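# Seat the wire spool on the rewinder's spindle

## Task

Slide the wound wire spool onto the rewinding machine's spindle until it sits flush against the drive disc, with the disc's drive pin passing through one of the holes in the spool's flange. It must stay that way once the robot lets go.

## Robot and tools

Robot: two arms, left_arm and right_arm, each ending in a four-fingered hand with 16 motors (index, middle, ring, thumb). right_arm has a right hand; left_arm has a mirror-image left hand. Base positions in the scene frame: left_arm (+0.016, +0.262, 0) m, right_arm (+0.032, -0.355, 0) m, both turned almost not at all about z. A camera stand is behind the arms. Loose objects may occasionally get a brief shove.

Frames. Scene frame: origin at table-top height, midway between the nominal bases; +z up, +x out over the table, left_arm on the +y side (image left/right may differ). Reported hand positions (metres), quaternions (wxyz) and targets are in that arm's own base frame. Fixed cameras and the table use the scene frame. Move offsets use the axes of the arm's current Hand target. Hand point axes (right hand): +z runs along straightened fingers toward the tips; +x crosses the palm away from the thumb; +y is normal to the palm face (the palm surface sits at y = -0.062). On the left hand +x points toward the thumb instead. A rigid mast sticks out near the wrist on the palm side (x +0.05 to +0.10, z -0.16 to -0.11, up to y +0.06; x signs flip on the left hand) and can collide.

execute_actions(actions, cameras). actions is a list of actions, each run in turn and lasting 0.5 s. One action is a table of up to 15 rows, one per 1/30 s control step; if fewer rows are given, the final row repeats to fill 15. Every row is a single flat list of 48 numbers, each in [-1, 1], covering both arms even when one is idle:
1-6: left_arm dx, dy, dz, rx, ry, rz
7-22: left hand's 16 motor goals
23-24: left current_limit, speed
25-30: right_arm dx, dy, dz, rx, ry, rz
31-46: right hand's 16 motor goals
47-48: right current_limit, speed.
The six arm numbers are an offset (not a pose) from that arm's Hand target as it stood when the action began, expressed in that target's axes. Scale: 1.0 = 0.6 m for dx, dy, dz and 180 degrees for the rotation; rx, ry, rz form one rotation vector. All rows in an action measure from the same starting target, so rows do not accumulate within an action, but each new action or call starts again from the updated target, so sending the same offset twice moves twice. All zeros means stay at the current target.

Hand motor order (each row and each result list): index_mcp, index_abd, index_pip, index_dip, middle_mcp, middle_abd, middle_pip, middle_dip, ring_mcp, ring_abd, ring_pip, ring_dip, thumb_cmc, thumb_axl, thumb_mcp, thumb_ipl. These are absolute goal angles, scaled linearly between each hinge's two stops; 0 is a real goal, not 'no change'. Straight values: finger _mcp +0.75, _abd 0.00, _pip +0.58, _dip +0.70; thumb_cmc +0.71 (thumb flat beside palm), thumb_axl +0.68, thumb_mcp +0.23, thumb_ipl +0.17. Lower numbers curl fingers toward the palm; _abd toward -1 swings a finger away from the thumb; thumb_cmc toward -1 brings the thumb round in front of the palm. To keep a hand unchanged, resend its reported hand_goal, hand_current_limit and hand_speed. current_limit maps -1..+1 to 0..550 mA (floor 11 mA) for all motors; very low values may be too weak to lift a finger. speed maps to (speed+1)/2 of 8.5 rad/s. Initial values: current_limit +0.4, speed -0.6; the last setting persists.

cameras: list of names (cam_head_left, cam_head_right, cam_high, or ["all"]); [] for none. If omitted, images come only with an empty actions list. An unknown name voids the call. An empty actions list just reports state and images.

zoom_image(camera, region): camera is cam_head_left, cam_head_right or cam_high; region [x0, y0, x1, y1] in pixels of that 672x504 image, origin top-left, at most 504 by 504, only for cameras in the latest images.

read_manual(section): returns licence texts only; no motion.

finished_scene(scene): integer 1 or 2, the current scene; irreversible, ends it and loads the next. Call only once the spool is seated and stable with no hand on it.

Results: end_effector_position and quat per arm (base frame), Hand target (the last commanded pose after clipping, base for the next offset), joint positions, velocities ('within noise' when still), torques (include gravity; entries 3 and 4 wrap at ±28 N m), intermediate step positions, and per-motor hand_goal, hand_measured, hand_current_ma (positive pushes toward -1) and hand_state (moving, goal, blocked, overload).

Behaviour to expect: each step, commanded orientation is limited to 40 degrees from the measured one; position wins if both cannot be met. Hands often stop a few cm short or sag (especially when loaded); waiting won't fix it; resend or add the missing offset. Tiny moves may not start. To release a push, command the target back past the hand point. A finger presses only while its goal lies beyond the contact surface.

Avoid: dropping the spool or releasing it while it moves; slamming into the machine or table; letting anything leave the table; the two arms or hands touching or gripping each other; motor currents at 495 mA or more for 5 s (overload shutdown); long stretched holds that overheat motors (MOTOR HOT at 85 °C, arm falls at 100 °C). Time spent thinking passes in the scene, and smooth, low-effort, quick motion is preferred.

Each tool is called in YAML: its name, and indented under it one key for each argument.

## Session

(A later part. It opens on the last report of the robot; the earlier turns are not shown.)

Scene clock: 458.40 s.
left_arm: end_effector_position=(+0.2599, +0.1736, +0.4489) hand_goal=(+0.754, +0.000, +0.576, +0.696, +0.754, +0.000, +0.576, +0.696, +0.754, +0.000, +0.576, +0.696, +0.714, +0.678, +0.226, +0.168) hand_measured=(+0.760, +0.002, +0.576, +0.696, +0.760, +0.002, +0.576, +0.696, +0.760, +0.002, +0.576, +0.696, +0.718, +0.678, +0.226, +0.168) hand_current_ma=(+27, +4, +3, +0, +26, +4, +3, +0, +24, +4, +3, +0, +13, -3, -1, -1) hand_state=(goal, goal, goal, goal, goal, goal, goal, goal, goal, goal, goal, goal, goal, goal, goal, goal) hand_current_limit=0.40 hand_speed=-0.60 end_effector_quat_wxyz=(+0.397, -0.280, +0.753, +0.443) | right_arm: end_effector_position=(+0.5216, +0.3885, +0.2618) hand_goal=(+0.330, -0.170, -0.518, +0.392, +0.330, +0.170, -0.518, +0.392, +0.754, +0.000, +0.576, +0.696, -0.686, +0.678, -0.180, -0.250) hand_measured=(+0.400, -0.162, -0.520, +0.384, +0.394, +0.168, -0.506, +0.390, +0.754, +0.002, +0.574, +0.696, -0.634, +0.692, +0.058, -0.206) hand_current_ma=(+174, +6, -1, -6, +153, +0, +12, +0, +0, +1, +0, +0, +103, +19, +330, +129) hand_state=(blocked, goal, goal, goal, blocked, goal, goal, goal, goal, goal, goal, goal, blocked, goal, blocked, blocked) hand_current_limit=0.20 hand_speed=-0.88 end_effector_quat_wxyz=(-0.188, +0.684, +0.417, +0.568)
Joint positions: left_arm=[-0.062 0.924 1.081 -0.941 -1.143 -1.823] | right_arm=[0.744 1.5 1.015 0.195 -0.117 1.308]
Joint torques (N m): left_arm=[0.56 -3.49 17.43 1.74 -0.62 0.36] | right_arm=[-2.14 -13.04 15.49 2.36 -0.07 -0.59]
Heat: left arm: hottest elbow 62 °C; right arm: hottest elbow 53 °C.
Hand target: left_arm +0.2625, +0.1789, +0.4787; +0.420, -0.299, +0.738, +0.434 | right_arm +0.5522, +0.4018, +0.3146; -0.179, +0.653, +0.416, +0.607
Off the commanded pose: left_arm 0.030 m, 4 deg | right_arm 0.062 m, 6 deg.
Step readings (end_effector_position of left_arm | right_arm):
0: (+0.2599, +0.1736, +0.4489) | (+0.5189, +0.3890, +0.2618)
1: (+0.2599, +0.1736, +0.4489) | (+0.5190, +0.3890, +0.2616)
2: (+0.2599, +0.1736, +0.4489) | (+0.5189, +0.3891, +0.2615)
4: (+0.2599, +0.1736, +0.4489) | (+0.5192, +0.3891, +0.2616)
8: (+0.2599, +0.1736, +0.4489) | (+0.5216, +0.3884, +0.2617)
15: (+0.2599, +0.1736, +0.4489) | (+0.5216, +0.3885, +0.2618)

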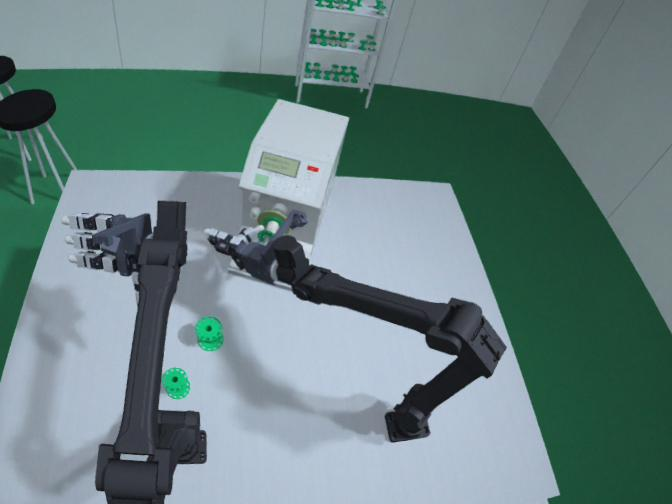

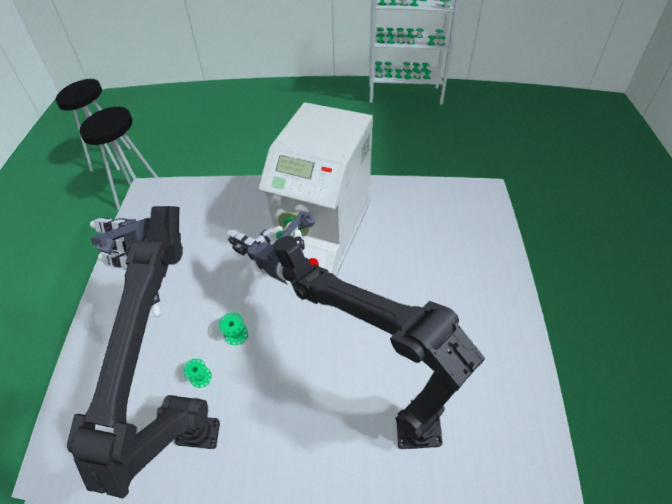

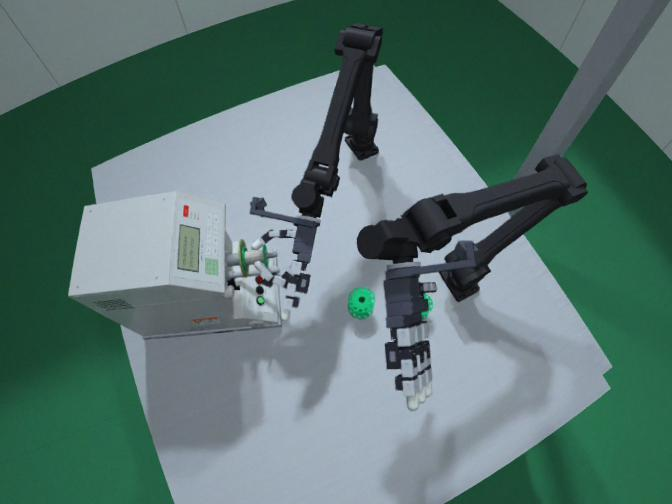

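execute_actions:
  actions:
    - [[0,0,0,0,0,0,0.754,0,0.576,0.696,0.754,0,0.576,0.696,0.754,0,0.576,0.696,0.714,0.678,0.226,0.168,0.4,-0.6,-0.001,0.0062,0.0038,0,0,0,0.33,-0.17,-0.518,0.391,0.33,0.17,-0.518,0.391,0.754,0,0.576,0.696,-0.686,0.678,-0.18,-0.25,0.2,-0.88]]
  cameras: ["all"]

zoom_image:
  camera: "cam_high"
  region: [235, 230, 285, 280]

zoom_image:
  camera: "cam_head_left"
  region: [253, 210, 293, 250]

zoom_image:
  camera: "cam_head_right"
  region: [265, 200, 315, 250]

Scene clock: 459.63 s.
left_arm: end_effector_position=(+0.2599, +0.1736, +0.4489) hand_goal=(+0.754, +0.000, +0.576, +0.696, +0.754, +0.000, +0.576, +0.696, +0.754, +0.000, +0.576, +0.696, +0.714, +0.678, +0.226, +0.168) hand_measured=(+0.760, +0.002, +0.576, +0.696, +0.760, +0.002, +0.576, +0.696, +0.760, +0.002, +0.576, +0.696, +0.718, +0.678, +0.226, +0.168) hand_current_ma=(+27, +4, +3, +0, +26, +4, +3, +0, +24, +4, +3, +0, +13, -3, -1, -1) hand_state=(goal, goal, goal, goal, goal, goal, goal, goal, goal, goal, goal, goal, goal, goal, goal, goal) hand_current_limit=0.40 hand_speed=-0.60 end_effector_quat_wxyz=(+0.397, -0.280, +0.753, +0.443) | right_arm: end_effector_position=(+0.5230, +0.3895, +0.2613) hand_goal=(+0.330, -0.170, -0.518, +0.392, +0.330, +0.170, -0.518, +0.392, +0.754, +0.000, +0.576, +0.696, -0.686, +0.678, -0.180, -0.250) hand_measured=(+0.392, -0.162, -0.522, +0.384, +0.386, +0.170, -0.516, +0.388, +0.754, +0.002, +0.574, +0.696, -0.634, +0.692, +0.066, -0.206) hand_current_ma=(+144, +6, -2, -6, +125, +0, +1, -2, +0, +1, +0, +0, +103, +19, +330, +129) hand_state=(blocked, goal, goal, goal, blocked, goal, goal, goal, goal, goal, goal, goal, blocked, goal, blocked, blocked) hand_current_limit=0.20 hand_speed=-0.88 end_effector_quat_wxyz=(-0.189, +0.684, +0.418, +0.567)
Joint positions: left_arm=[-0.062 0.924 1.081 -0.941 -1.143 -1.823] | right_arm=[0.742 1.504 1.02 0.193 -0.123 1.307]
Joint torques (N m): left_arm=[0.26 -3.84 17.46 1.91 -0.62 0.33] | right_arm=[-2.32 -13.1 15.54 2.33 -0.15 -0.56]
Heat: left arm: hottest elbow 62 °C; right arm: hottest elbow 53 °C.
Hand target: left_arm +0.2625, +0.1789, +0.4787; +0.420, -0.299, +0.738, +0.434 | right_arm +0.5566, +0.4011, +0.3144; -0.179, +0.653, +0.416, +0.607
Off the commanded pose: left_arm 0.030 m, 4 deg | right_arm 0.064 m, 6 deg.
Step readings (end_effector_position of left_arm | right_arm):
0: (+0.2599, +0.1736, +0.4489) | (+0.5216, +0.3885, +0.2618)
1: (+0.2599, +0.1736, +0.4489) | (+0.5216, +0.3886, +0.2618)
2: (+0.2599, +0.1736, +0.4489) | (+0.5217, +0.3885, +0.2616)
4: (+0.2599, +0.1736, +0.4489) | (+0.5220, +0.3886, +0.2616)
8: (+0.2599, +0.1736, +0.4489) | (+0.5228, +0.3892, +0.2615)
15: (+0.2599, +0.1736, +0.4489) | (+0.5230, +0.3895, +0.2613)

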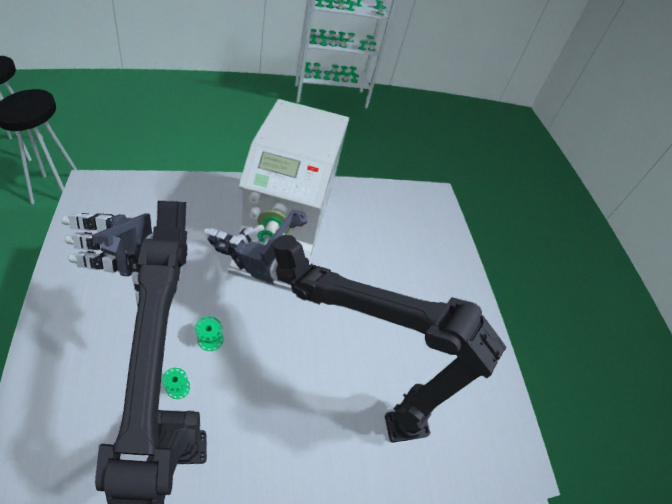

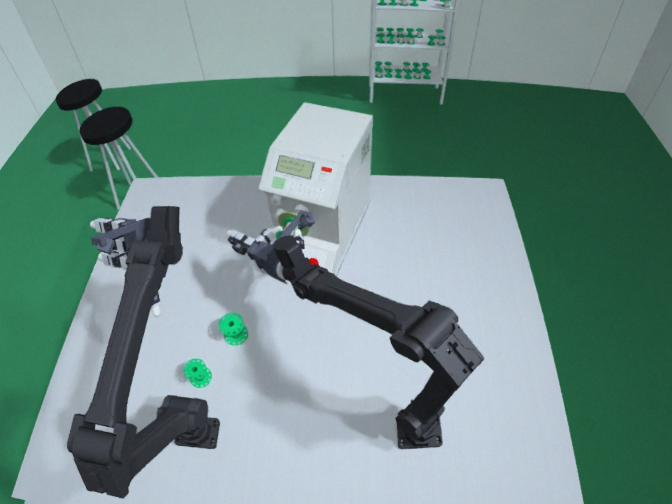

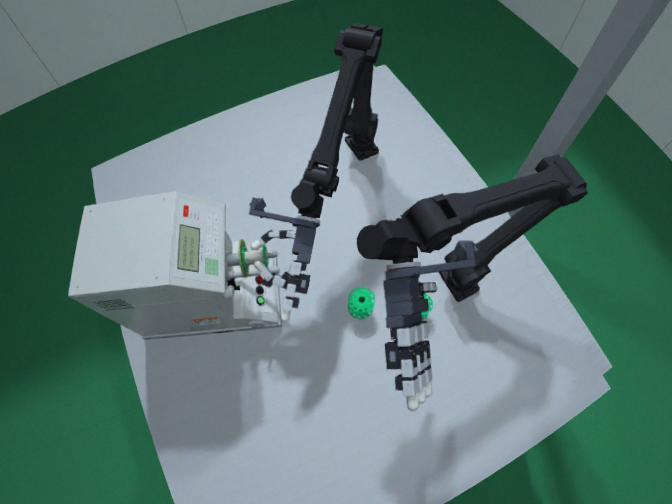

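Scaled by 10.080.

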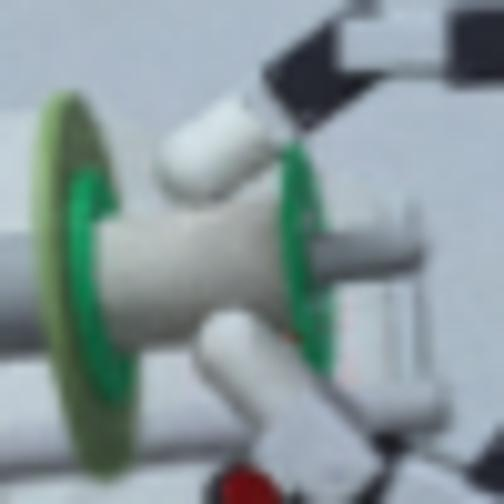

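Scaled by 12.600.

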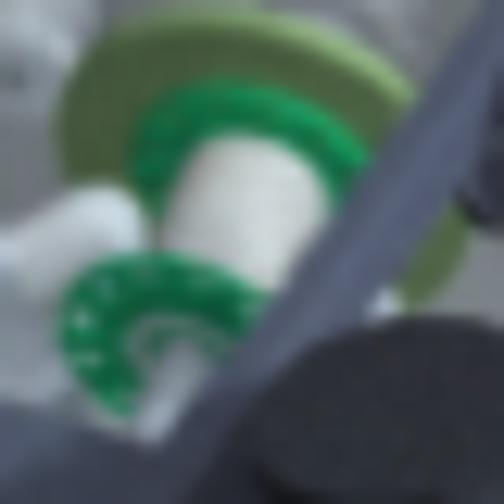

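Scaled by 10.080.

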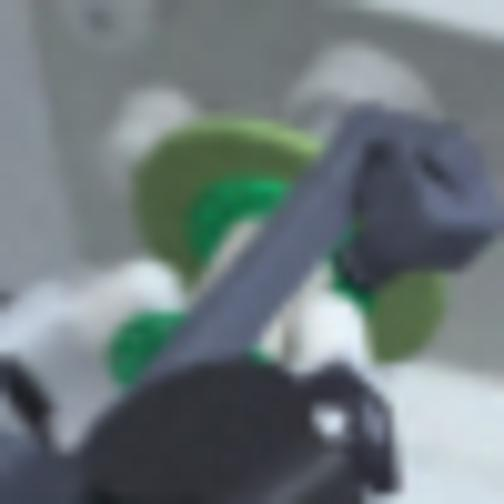

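zoom_image:
  camera: "cam_high"
  region: [236, 236, 256, 276]

zoom_image:
  camera: "cam_head_right"
  region: [275, 208, 311, 238]

Scaled by 12.600.

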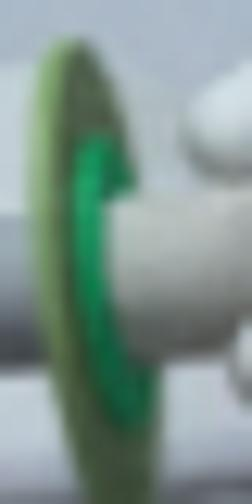

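Scaled by 14.000.

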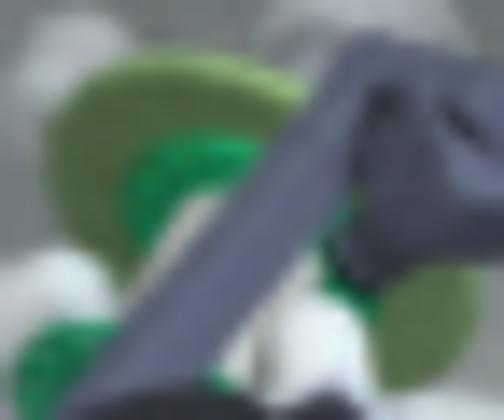

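execute_actions:
  actions:
    - [[0,0,0,0,0,0,0.754,0,0.576,0.696,0.754,0,0.576,0.696,0.754,0,0.576,0.696,0.714,0.678,0.226,0.168,0.4,-0.6,-0.0012,0.0007,-0.0001,0.0022,-0.0102,-0.0036,0.33,-0.17,-0.518,0.391,0.33,0.17,-0.518,0.391,0.754,0,0.576,0.696,-0.686,0.678,-0.18,-0.25,0.2,-0.88],[0,0,0,0,0,0,0.754,0,0.576,0.696,0.754,0,0.576,0.696,0.754,0,0.576,0.696,0.714,0.678,0.226,0.168,0.4,-0.6,-0.0025,0.0013,-0.0003,0.0044,-0.0205,-0.0073,0.33,-0.17,-0.518,0.391,0.33,0.17,-0.518,0.391,0.754,0,0.576,0.696,-0.686,0.678,-0.18,-0.25,0.2,-0.88]]
  cameras: ["all"]

zoom_image:
  camera: "cam_high"
  region: [236, 236, 266, 276]

zoom_image:
  camera: "cam_head_left"
  region: [253, 210, 293, 250]

Scene clock: 464.00 s.
left_arm: end_effector_position=(+0.2599, +0.1736, +0.4489) hand_goal=(+0.754, +0.000, +0.576, +0.696, +0.754, +0.000, +0.576, +0.696, +0.754, +0.000, +0.576, +0.696, +0.714, +0.678, +0.226, +0.168) hand_measured=(+0.760, +0.002, +0.576, +0.696, +0.760, +0.002, +0.576, +0.696, +0.760, +0.002, +0.576, +0.696, +0.718, +0.678, +0.226, +0.168) hand_current_ma=(+27, +4, +3, +0, +26, +4, +3, +0, +24, +4, +3, +0, +13, -3, -1, -1) hand_state=(goal, goal, goal, goal, goal, goal, goal, goal, goal, goal, goal, goal, goal, goal, goal, goal) hand_current_limit=0.40 hand_speed=-0.60 end_effector_quat_wxyz=(+0.397, -0.280, +0.753, +0.443) | right_arm: end_effector_position=(+0.5241, +0.3896, +0.2590) hand_goal=(+0.330, -0.170, -0.518, +0.392, +0.330, +0.170, -0.518, +0.392, +0.754, +0.000, +0.576, +0.696, -0.686, +0.678, -0.180, -0.250) hand_measured=(+0.380, -0.162, -0.514, +0.386, +0.378, +0.170, -0.522, +0.386, +0.754, +0.002, +0.574, +0.696, -0.634, +0.694, +0.074, -0.206) hand_current_ma=(+105, +5, +2, -4, +99, +0, -2, -5, +0, +1, +0, +0, +103, +23, +330, +129) hand_state=(blocked, goal, goal, goal, blocked, goal, goal, goal, goal, goal, goal, goal, blocked, goal, blocked, blocked) hand_current_limit=0.20 hand_speed=-0.88 end_effector_quat_wxyz=(-0.175, +0.697, +0.434, +0.544)
Joint positions: left_arm=[-0.062 0.924 1.081 -0.941 -1.143 -1.823] | right_arm=[0.742 1.504 1.053 0.093 -0.119 1.281]
Joint torques (N m): left_arm=[0.15 -3.37 17.48 1.91 -0.67 0.35] | right_arm=[-2.26 -12.86 15.49 1.96 -0.01 -0.7]
Heat: left arm: hottest elbow 62 °C; right arm: hottest elbow 53 °C.
Hand target: left_arm +0.2625, +0.1789, +0.4787; +0.420, -0.299, +0.738, +0.434 | right_arm +0.5572, +0.4000, +0.3131; -0.163, +0.667, +0.433, +0.585
Off the commanded pose: left_arm 0.030 m, 4 deg | right_arm 0.064 m, 6 deg.
Step readings (end_effector_position of left_arm | right_arm):
0: (+0.2599, +0.1736, +0.4489) | (+0.5230, +0.3895, +0.2613)
1: (+0.2599, +0.1736, +0.4489) | (+0.5229, +0.3895, +0.2612)
2: (+0.2599, +0.1736, +0.4489) | (+0.5230, +0.3895, +0.2611)
4: (+0.2599, +0.1736, +0.4489) | (+0.5233, +0.3897, +0.2604)
8: (+0.2599, +0.1736, +0.4489) | (+0.5239, +0.3898, +0.2595)
15: (+0.2599, +0.1736, +0.4489) | (+0.5241, +0.3896, +0.2591)

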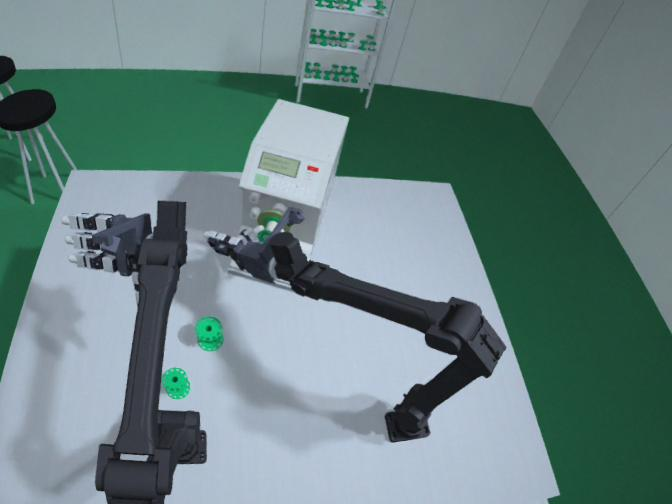

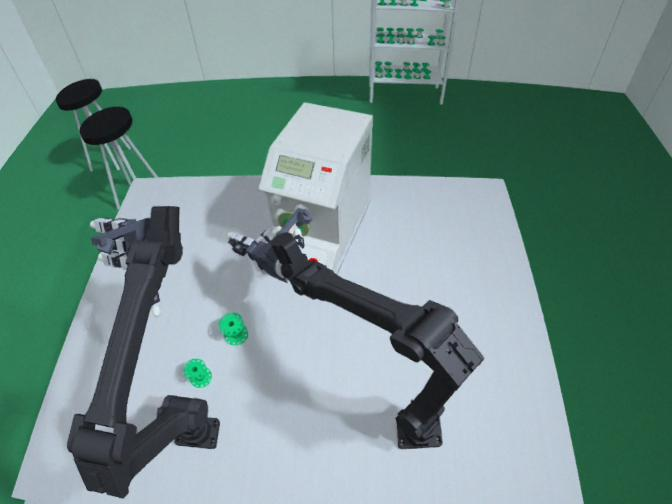

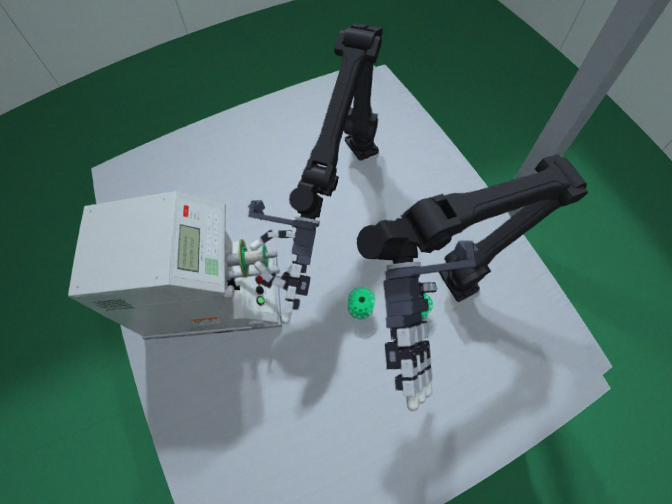

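Scaled by 12.600.

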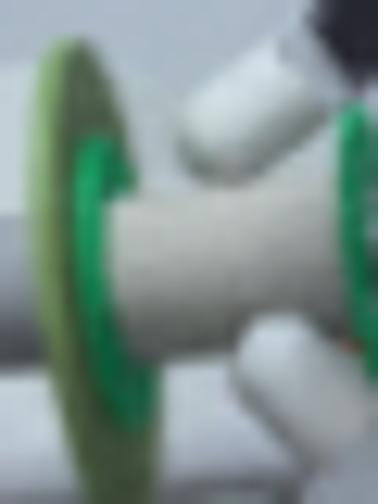

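Scaled by 12.600.

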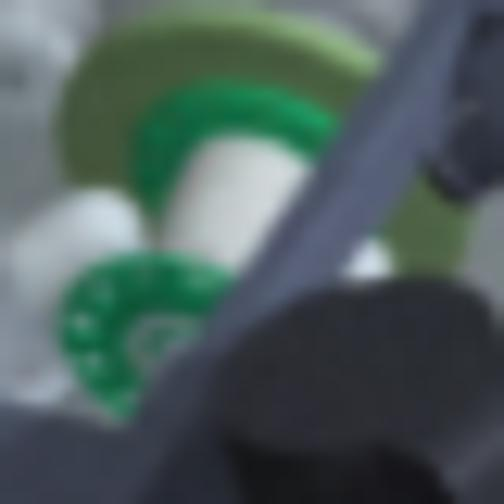

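execute_actions:
  actions:
    - [[0,0,0,0,0,0,0.754,0,0.576,0.696,0.754,0,0.576,0.696,0.754,0,0.576,0.696,0.714,0.678,0.226,0.168,0.4,-0.6,0.0014,-0.0070,-0.0040,0,0,0,0.4,-0.17,-0.518,0.391,0.4,0.17,-0.518,0.391,0.754,0,0.576,0.696,-0.686,0.678,0.05,-0.21,0.2,-0.88]]
    - [[0,0,0,0,0,0,0.754,0,0.576,0.696,0.754,0,0.576,0.696,0.754,0,0.576,0.696,0.714,0.678,0.226,0.168,0.4,-0.6,0,0,0,0,0,0,0.712,-0.17,-0.518,0.391,0.712,0.17,-0.518,0.391,0.754,0,0.576,0.696,-0.686,0.678,0.35,-0.211,0.2,-0.75]]
  cameras: ["all"]

zoom_image:
  camera: "cam_high"
  region: [236, 230, 286, 280]

Scene clock: 466.67 s.
left_arm: end_effector_position=(+0.2599, +0.1736, +0.4489) hand_goal=(+0.754, +0.000, +0.576, +0.696, +0.754, +0.000, +0.576, +0.696, +0.754, +0.000, +0.576, +0.696, +0.714, +0.678, +0.226, +0.168) hand_measured=(+0.760, +0.002, +0.576, +0.696, +0.760, +0.002, +0.576, +0.696, +0.760, +0.002, +0.576, +0.696, +0.718, +0.678, +0.226, +0.168) hand_current_ma=(+27, +4, +3, +0, +26, +4, +3, +0, +24, +4, +3, +0, +13, -3, -1, -1) hand_state=(goal, goal, goal, goal, goal, goal, goal, goal, goal, goal, goal, goal, goal, goal, goal, goal) hand_current_limit=0.40 hand_speed=-0.60 end_effector_quat_wxyz=(+0.397, -0.280, +0.753, +0.443) | right_arm: end_effector_position=(+0.5347, +0.3916, +0.2761) hand_goal=(+0.712, -0.170, -0.518, +0.392, +0.712, +0.170, -0.518, +0.392, +0.754, +0.000, +0.576, +0.696, -0.686, +0.678, +0.350, -0.210) hand_measured=(+0.712, -0.162, -0.516, +0.388, +0.712, +0.170, -0.520, +0.390, +0.754, +0.002, +0.574, +0.696, -0.668, +0.680, +0.344, -0.208) hand_current_ma=(+0, +5, +1, -2, +0, +0, +0, -1, +0, +1, +0, +0, +24, +1, -5, +1) hand_state=(goal, goal, goal, goal, goal, goal, goal, goal, goal, goal, goal, goal, goal, goal, goal, goal) hand_current_limit=0.20 hand_speed=-0.75 end_effector_quat_wxyz=(-0.164, +0.686, +0.438, +0.558)
Joint positions: left_arm=[-0.062 0.924 1.081 -0.941 -1.143 -1.823] | right_arm=[0.735 1.511 1.086 0.093 -0.113 1.25]
Joint torques (N m): left_arm=[0.79 -3.37 17.33 1.96 -0.62 0.35] | right_arm=[-1.14 -13.68 13.41 2.1 -0.14 -0.28]
Heat: left arm: hottest elbow 62 °C; right arm: hottest elbow 52 °C.
Hand target: left_arm +0.2625, +0.1789, +0.4787; +0.420, -0.299, +0.738, +0.434 | right_arm +0.5523, +0.4010, +0.3135; -0.163, +0.666, +0.433, +0.585
Off the commanded pose: left_arm 0.030 m, 4 deg | right_arm 0.042 m, 4 deg.
Step readings (end_effector_position of left_arm | right_arm):
0: (+0.2599, +0.1736, +0.4489) | (+0.5241, +0.3896, +0.2590)
1: (+0.2599, +0.1736, +0.4489) | (+0.5241, +0.3896, +0.2590)
2: (+0.2599, +0.1736, +0.4489) | (+0.5242, +0.3895, +0.2590)
4: (+0.2599, +0.1736, +0.4489) | (+0.5243, +0.3893, +0.2591)
8: (+0.2599, +0.1736, +0.4489) | (+0.5278, +0.3878, +0.2624)
15: (+0.2599, +0.1736, +0.4489) | (+0.5296, +0.3875, +0.2629)
16: (+0.2599, +0.1736, +0.4489) | (+0.5296, +0.3875, +0.2629)
17: (+0.2599, +0.1736, +0.4489) | (+0.5297, +0.3874, +0.2631)
19: (+0.2599, +0.1736, +0.4489) | (+0.5308, +0.3882, +0.2660)
23: (+0.2599, +0.1736, +0.4489) | (+0.5334, +0.3903, +0.2740)
30: (+0.2599, +0.1736, +0.4489) | (+0.5345, +0.3914, +0.2773)

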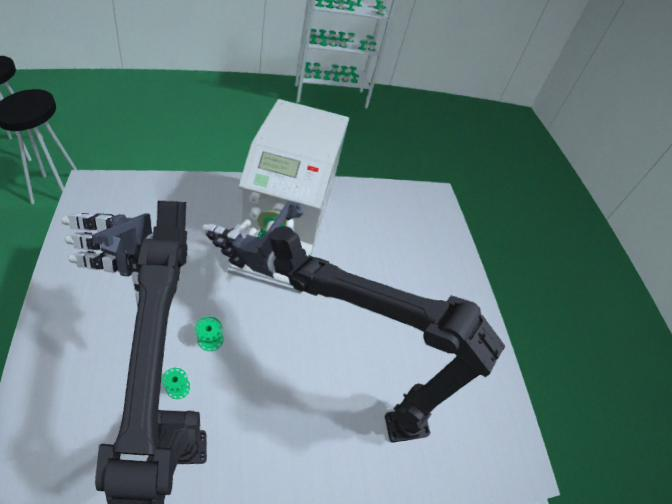

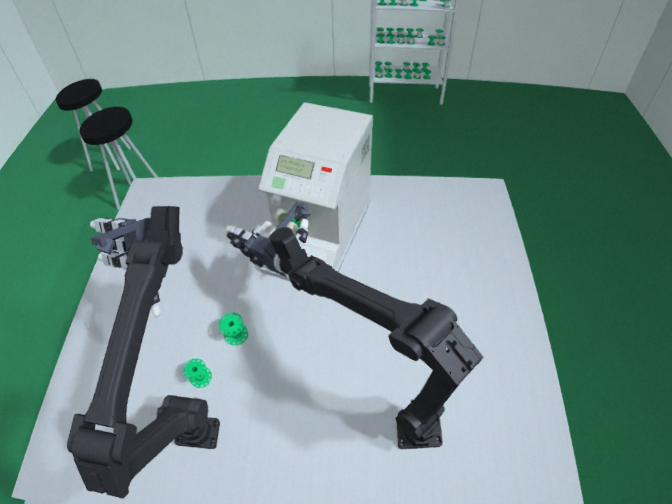

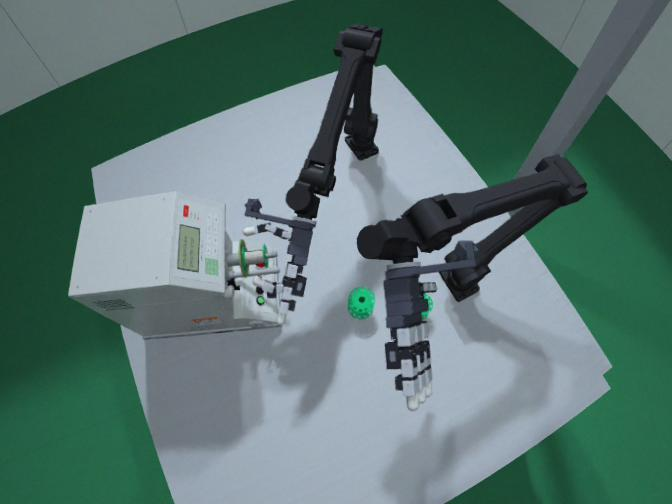

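Scaled by 10.080.

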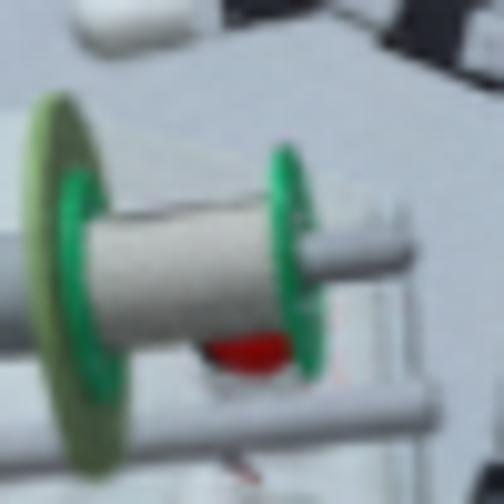

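execute_actions:
  actions:
    - [[0,0,0,0,0,0,0.754,0,0.576,0.696,0.754,0,0.576,0.696,0.754,0,0.576,0.696,0.714,0.678,0.226,0.168,0.4,-0.6,0.004,-0.0193,-0.0068,0,0,0,0.712,-0.17,-0.518,0.391,0.712,0.17,-0.518,0.391,0.754,0,0.576,0.696,-0.686,0.678,0.35,-0.211,0.2,-0.75],[0,0,0,0,0,0,0.754,0,0.576,0.696,0.754,0,0.576,0.696,0.754,0,0.576,0.696,0.714,0.678,0.226,0.168,0.4,-0.6,0.008,-0.0385,-0.0137,0,0,0,0.712,-0.17,-0.518,0.391,0.712,0.17,-0.518,0.391,0.754,0,0.576,0.696,-0.686,0.678,0.35,-0.211,0.2,-0.75],[0,0,0,0,0,0,0.754,0,0.576,0.696,0.754,0,0.576,0.696,0.754,0,0.576,0.696,0.714,0.678,0.226,0.168,0.4,-0.6,0.0122,-0.0578,-0.0205,0,0,0,0.712,-0.17,-0.518,0.391,0.712,0.17,-0.518,0.391,0.754,0,0.576,0.696,-0.686,0.678,0.35,-0.211,0.2,-0.75],[0,0,0,0,0,0,0.754,0,0.576,0.696,0.754,0,0.576,0.696,0.754,0,0.576,0.696,0.714,0.678,0.226,0.168,0.4,-0.6,0.0163,-0.077,-0.0274,0,0,0,0.712,-0.17,-0.518,0.391,0.712,0.17,-0.518,0.391,0.754,0,0.576,0.696,-0.686,0.678,0.35,-0.211,0.2,-0.75]]
  cameras: ["all"]

zoom_image:
  camera: "cam_high"
  region: [235, 230, 285, 280]

zoom_image:
  camera: "cam_head_left"
  region: [250, 200, 300, 250]

zoom_image:
  camera: "cam_head_right"
  region: [265, 200, 315, 250]

Scene clock: 468.90 s.
left_arm: end_effector_position=(+0.2599, +0.1736, +0.4489) hand_goal=(+0.754, +0.000, +0.576, +0.696, +0.754, +0.000, +0.576, +0.696, +0.754, +0.000, +0.576, +0.696, +0.714, +0.678, +0.226, +0.168) hand_measured=(+0.760, +0.002, +0.576, +0.696, +0.760, +0.002, +0.576, +0.696, +0.760, +0.002, +0.576, +0.696, +0.718, +0.678, +0.226, +0.168) hand_current_ma=(+27, +4, +3, +0, +26, +4, +3, +0, +24, +4, +3, +0, +13, -3, -1, -1) hand_state=(goal, goal, goal, goal, goal, goal, goal, goal, goal, goal, goal, goal, goal, goal, goal, goal) hand_current_limit=0.40 hand_speed=-0.60 end_effector_quat_wxyz=(+0.397, -0.280, +0.753, +0.443) | right_arm: end_effector_position=(+0.5016, +0.4213, +0.2926) hand_goal=(+0.712, -0.170, -0.518, +0.392, +0.712, +0.170, -0.518, +0.392, +0.754, +0.000, +0.576, +0.696, -0.686, +0.678, +0.350, -0.210) hand_measured=(+0.714, -0.162, -0.516, +0.388, +0.714, +0.170, -0.520, +0.390, +0.756, +0.002, +0.574, +0.696, -0.668, +0.680, +0.344, -0.208) hand_current_ma=(+1, +5, +1, -2, +1, +0, +0, -1, +0, +1, +0, +0, +22, +1, -5, +1) hand_state=(goal, goal, goal, goal, goal, goal, goal, goal, goal, goal, goal, goal, goal, goal, goal, goal) hand_current_limit=0.20 hand_speed=-0.75 end_effector_quat_wxyz=(-0.159, +0.674, +0.445, +0.568)
Joint positions: left_arm=[-0.062 0.924 1.081 -0.941 -1.143 -1.823] | right_arm=[0.826 1.488 1.086 0.093 -0.029 1.25]
Joint torques (N m): left_arm=[0.21 -3.78 17.46 1.91 -0.6 0.38] | right_arm=[-1.03 -14.68 9.84 2.45 0.11 0.02]
Heat: left arm: hottest elbow 62 °C; right arm: hottest elbow 52 °C.
Hand target: left_arm +0.2625, +0.1789, +0.4787; +0.420, -0.299, +0.738, +0.434 | right_arm +0.5058, +0.4193, +0.3135; -0.163, +0.666, +0.433, +0.585
Off the commanded pose: left_arm 0.030 m, 4 deg | right_arm 0.021 m, 3 deg.
Step readings (end_effector_position of left_arm | right_arm):
0: (+0.2599, +0.1736, +0.4489) | (+0.5347, +0.3916, +0.2759)
1: (+0.2599, +0.1736, +0.4489) | (+0.5347, +0.3916, +0.2759)
2: (+0.2599, +0.1736, +0.4489) | (+0.5349, +0.3913, +0.2759)
4: (+0.2599, +0.1736, +0.4489) | (+0.5337, +0.3913, +0.2764)
8: (+0.2599, +0.1736, +0.4489) | (+0.5258, +0.3972, +0.2799)
15: (+0.2599, +0.1736, +0.4489) | (+0.5022, +0.4214, +0.2915)

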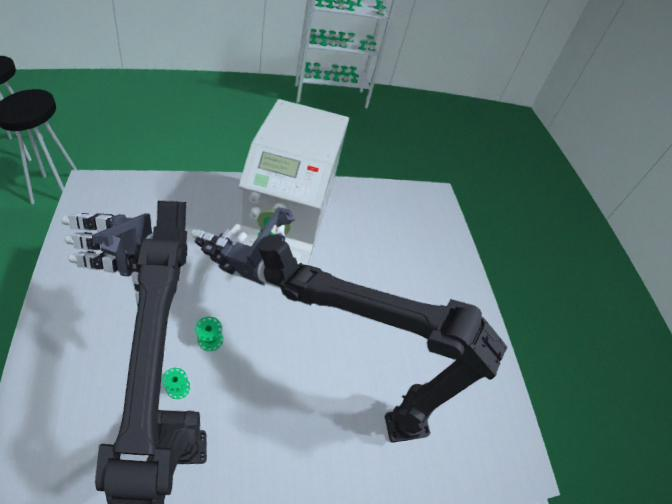

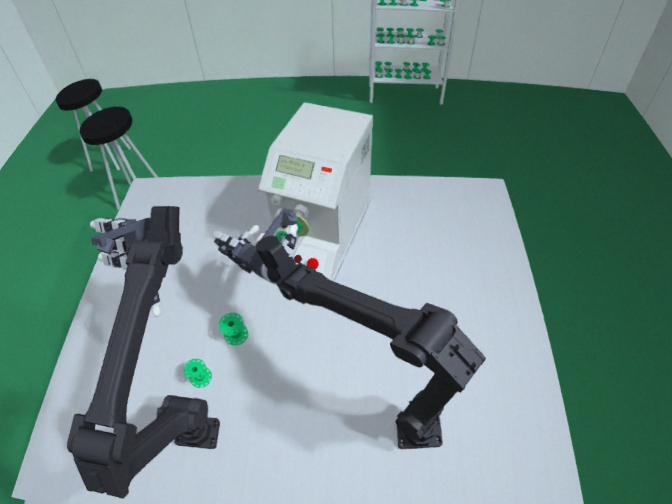

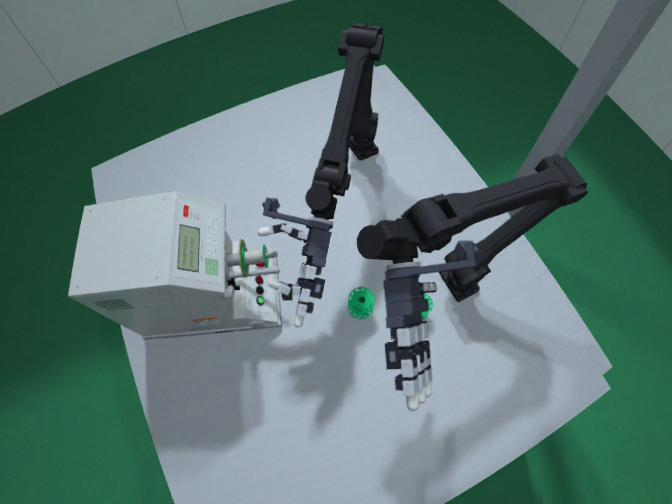

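Scaled by 10.080.

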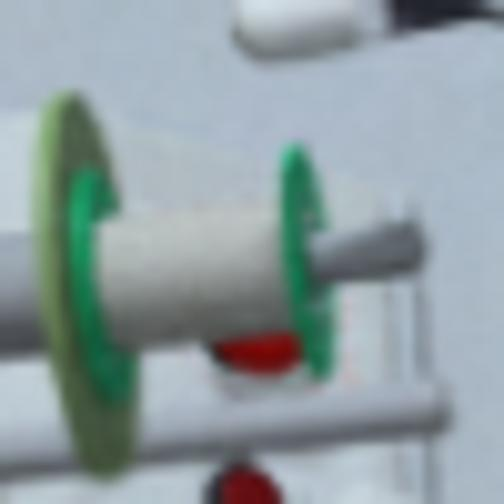

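Scaled by 10.080.

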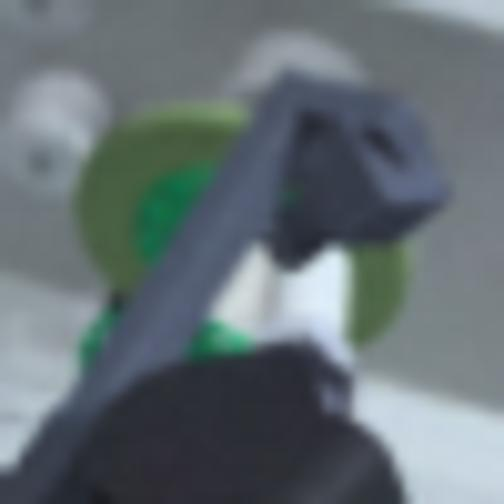

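Scaled by 10.080.

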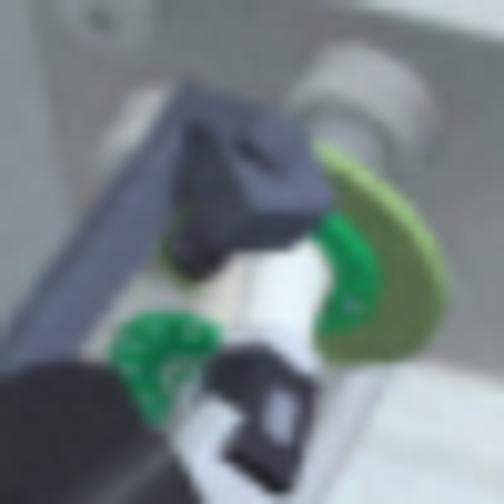

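execute_actions:
  actions:
    - [[0,0,0,0,0,0,0.754,0,0.576,0.696,0.754,0,0.576,0.696,0.754,0,0.576,0.696,0.714,0.678,0.226,0.168,0.4,-0.6,0.005,-0.0235,-0.0085,0,0,0,0.712,-0.17,-0.518,0.391,0.712,0.17,-0.518,0.391,0.754,0,0.576,0.696,-0.686,0.678,0.35,-0.211,0.2,-0.75],[0,0,0,0,0,0,0.754,0,0.576,0.696,0.754,0,0.576,0.696,0.754,0,0.576,0.696,0.714,0.678,0.226,0.168,0.4,-0.6,0.01,-0.047,-0.017,0,0,0,0.712,-0.17,-0.518,0.391,0.712,0.17,-0.518,0.391,0.754,0,0.576,0.696,-0.686,0.678,0.35,-0.211,0.2,-0.75],[0,0,0,0,0,0,0.754,0,0.576,0.696,0.754,0,0.576,0.696,0.754,0,0.576,0.696,0.714,0.678,0.226,0.168,0.4,-0.6,0.02,-0.075,-0.03,0,0,0,0.712,-0.17,-0.518,0.391,0.712,0.17,-0.518,0.391,0.754,0,0.576,0.696,-0.686,0.678,0.35,-0.211,0.2,-0.75],[0,0,0,0,0,0,0.754,0,0.576,0.696,0.754,0,0.576,0.696,0.754,0,0.576,0.696,0.714,0.678,0.226,0.168,0.4,-0.6,0.035,-0.095,-0.038,0,0,0,0.712,-0.17,-0.518,0.391,0.712,0.17,-0.518,0.391,0.754,0,0.576,0.696,-0.686,0.678,0.35,-0.211,0.2,-0.75],[0,0,0,0,0,0,0.754,0,0.576,0.696,0.754,0,0.576,0.696,0.754,0,0.576,0.696,0.714,0.678,0.226,0.168,0.4,-0.6,0.0657,-0.105,-0.046,0,0,0,0.712,-0.17,-0.518,0.391,0.712,0.17,-0.518,0.391,0.754,0,0.576,0.696,-0.686,0.678,0.35,-0.211,0.2,-0.75]]
  cameras: ["all"]

zoom_image:
  camera: "cam_head_left"
  region: [250, 200, 300, 250]

zoom_image:
  camera: "cam_head_right"
  region: [265, 205, 315, 255]

zoom_image:
  camera: "cam_high"
  region: [235, 230, 285, 280]

Scene clock: 471.17 s.
left_arm: end_effector_position=(+0.2599, +0.1736, +0.4489) hand_goal=(+0.754, +0.000, +0.576, +0.696, +0.754, +0.000, +0.576, +0.696, +0.754, +0.000, +0.576, +0.696, +0.714, +0.678, +0.226, +0.168) hand_measured=(+0.760, +0.002, +0.576, +0.696, +0.760, +0.002, +0.576, +0.696, +0.760, +0.002, +0.576, +0.696, +0.718, +0.678, +0.226, +0.168) hand_current_ma=(+27, +4, +3, +0, +26, +4, +3, +0, +24, +4, +3, +0, +13, -3, -1, -1) hand_state=(goal, goal, goal, goal, goal, goal, goal, goal, goal, goal, goal, goal, goal, goal, goal, goal) hand_current_limit=0.40 hand_speed=-0.60 end_effector_quat_wxyz=(+0.397, -0.280, +0.753, +0.443) | right_arm: end_effector_position=(+0.4336, +0.4524, +0.3280) hand_goal=(+0.712, -0.170, -0.518, +0.392, +0.712, +0.170, -0.518, +0.392, +0.754, +0.000, +0.576, +0.696, -0.686, +0.678, +0.350, -0.210) hand_measured=(+0.714, -0.162, -0.516, +0.388, +0.714, +0.170, -0.520, +0.390, +0.756, +0.002, +0.574, +0.696, -0.668, +0.680, +0.346, -0.208) hand_current_ma=(+1, +5, +1, -2, +1, +0, +0, -1, +1, +1, +0, +0, +20, +1, -4, +1) hand_state=(goal, goal, goal, goal, goal, goal, goal, goal, goal, goal, goal, goal, goal, goal, goal, goal) hand_current_limit=0.20 hand_speed=-0.75 end_effector_quat_wxyz=(-0.158, +0.665, +0.444, +0.579)
Joint positions: left_arm=[-0.062 0.924 1.081 -0.941 -1.143 -1.823] | right_arm=[0.981 1.411 1.083 0.043 0.12 1.284]
Joint torques (N m): left_arm=[0.44 -3.37 17.44 1.98 -0.62 0.35] | right_arm=[-1.26 -13.68 10.21 1.81 0.16 0.11]
Heat: left arm: hottest elbow 62 °C; right arm: hottest elbow 52 °C.
Hand target: left_arm +0.2625, +0.1789, +0.4787; +0.420, -0.299, +0.738, +0.434 | right_arm +0.4377, +0.4506, +0.3387; -0.163, +0.667, +0.433, +0.585
Off the commanded pose: left_arm 0.030 m, 4 deg | right_arm 0.012 m, 2 deg.
Step readings (end_effector_position of left_arm | right_arm):
0: (+0.2599, +0.1736, +0.4489) | (+0.5016, +0.4213, +0.2926)
1: (+0.2599, +0.1736, +0.4489) | (+0.5017, +0.4211, +0.2926)
2: (+0.2599, +0.1736, +0.4489) | (+0.5021, +0.4200, +0.2928)
4: (+0.2599, +0.1736, +0.4489) | (+0.4999, +0.4195, +0.2943)
8: (+0.2599, +0.1736, +0.4489) | (+0.4800, +0.4253, +0.3058)
15: (+0.2599, +0.1736, +0.4489) | (+0.4313, +0.4568, +0.3293)

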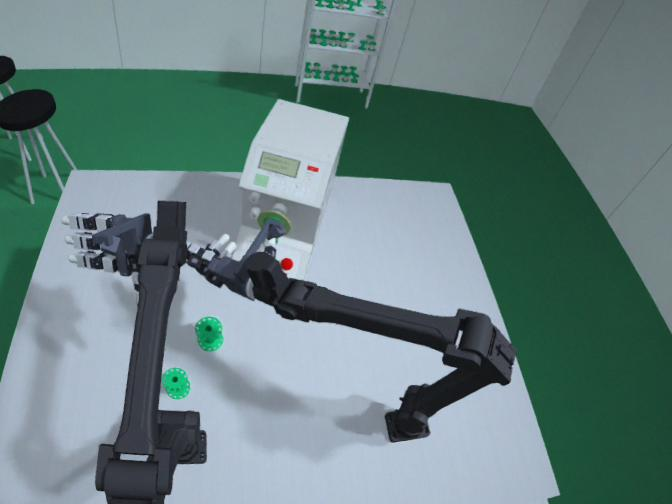

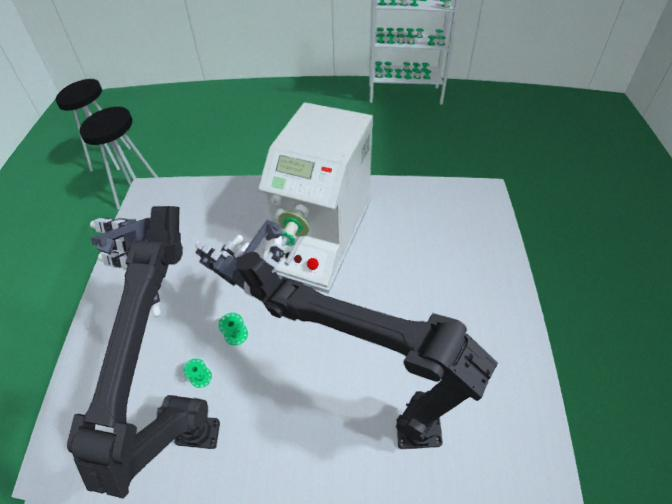

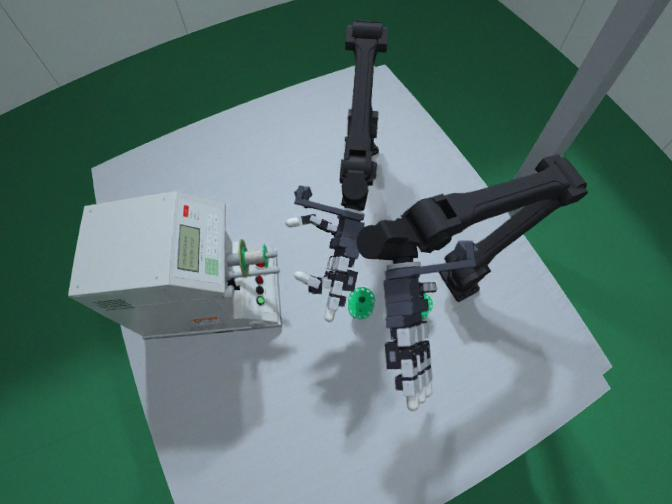

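Scaled by 10.080.

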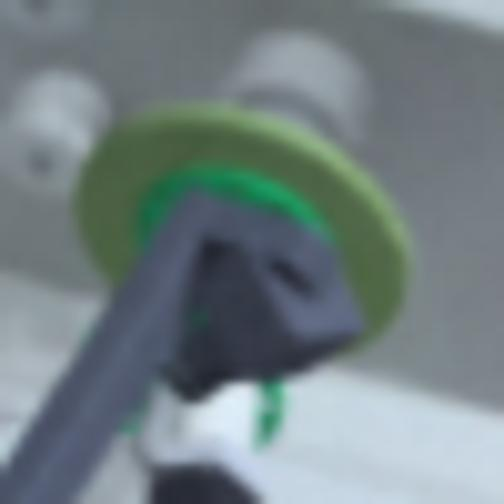

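Scaled by 10.080.

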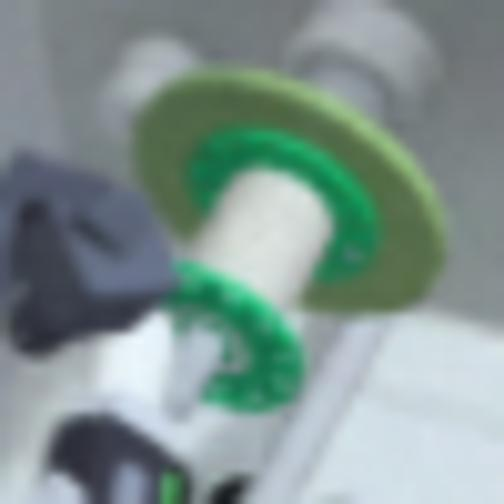

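Scaled by 10.080.

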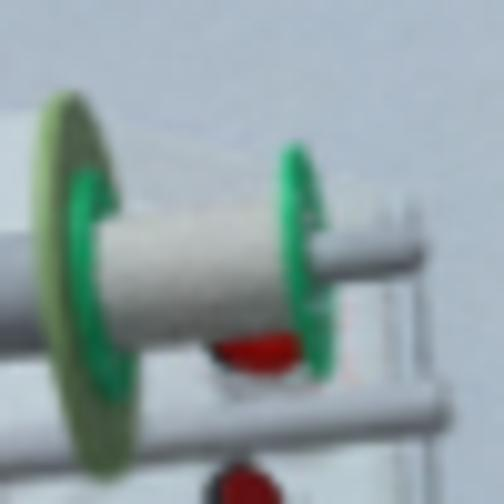

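zoom_image:
  camera: "cam_head_right"
  region: [276, 210, 312, 240]

Scaled by 14.000.

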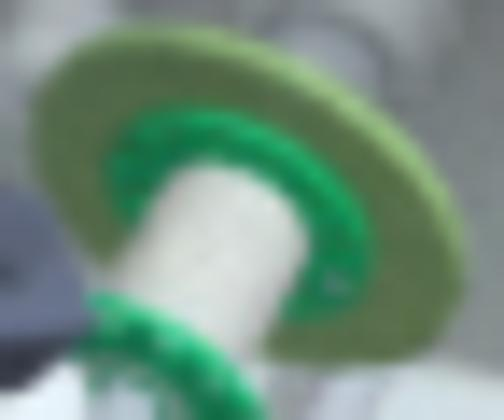

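finished_scene:
  scene: 1

The scene is finished: the task was done.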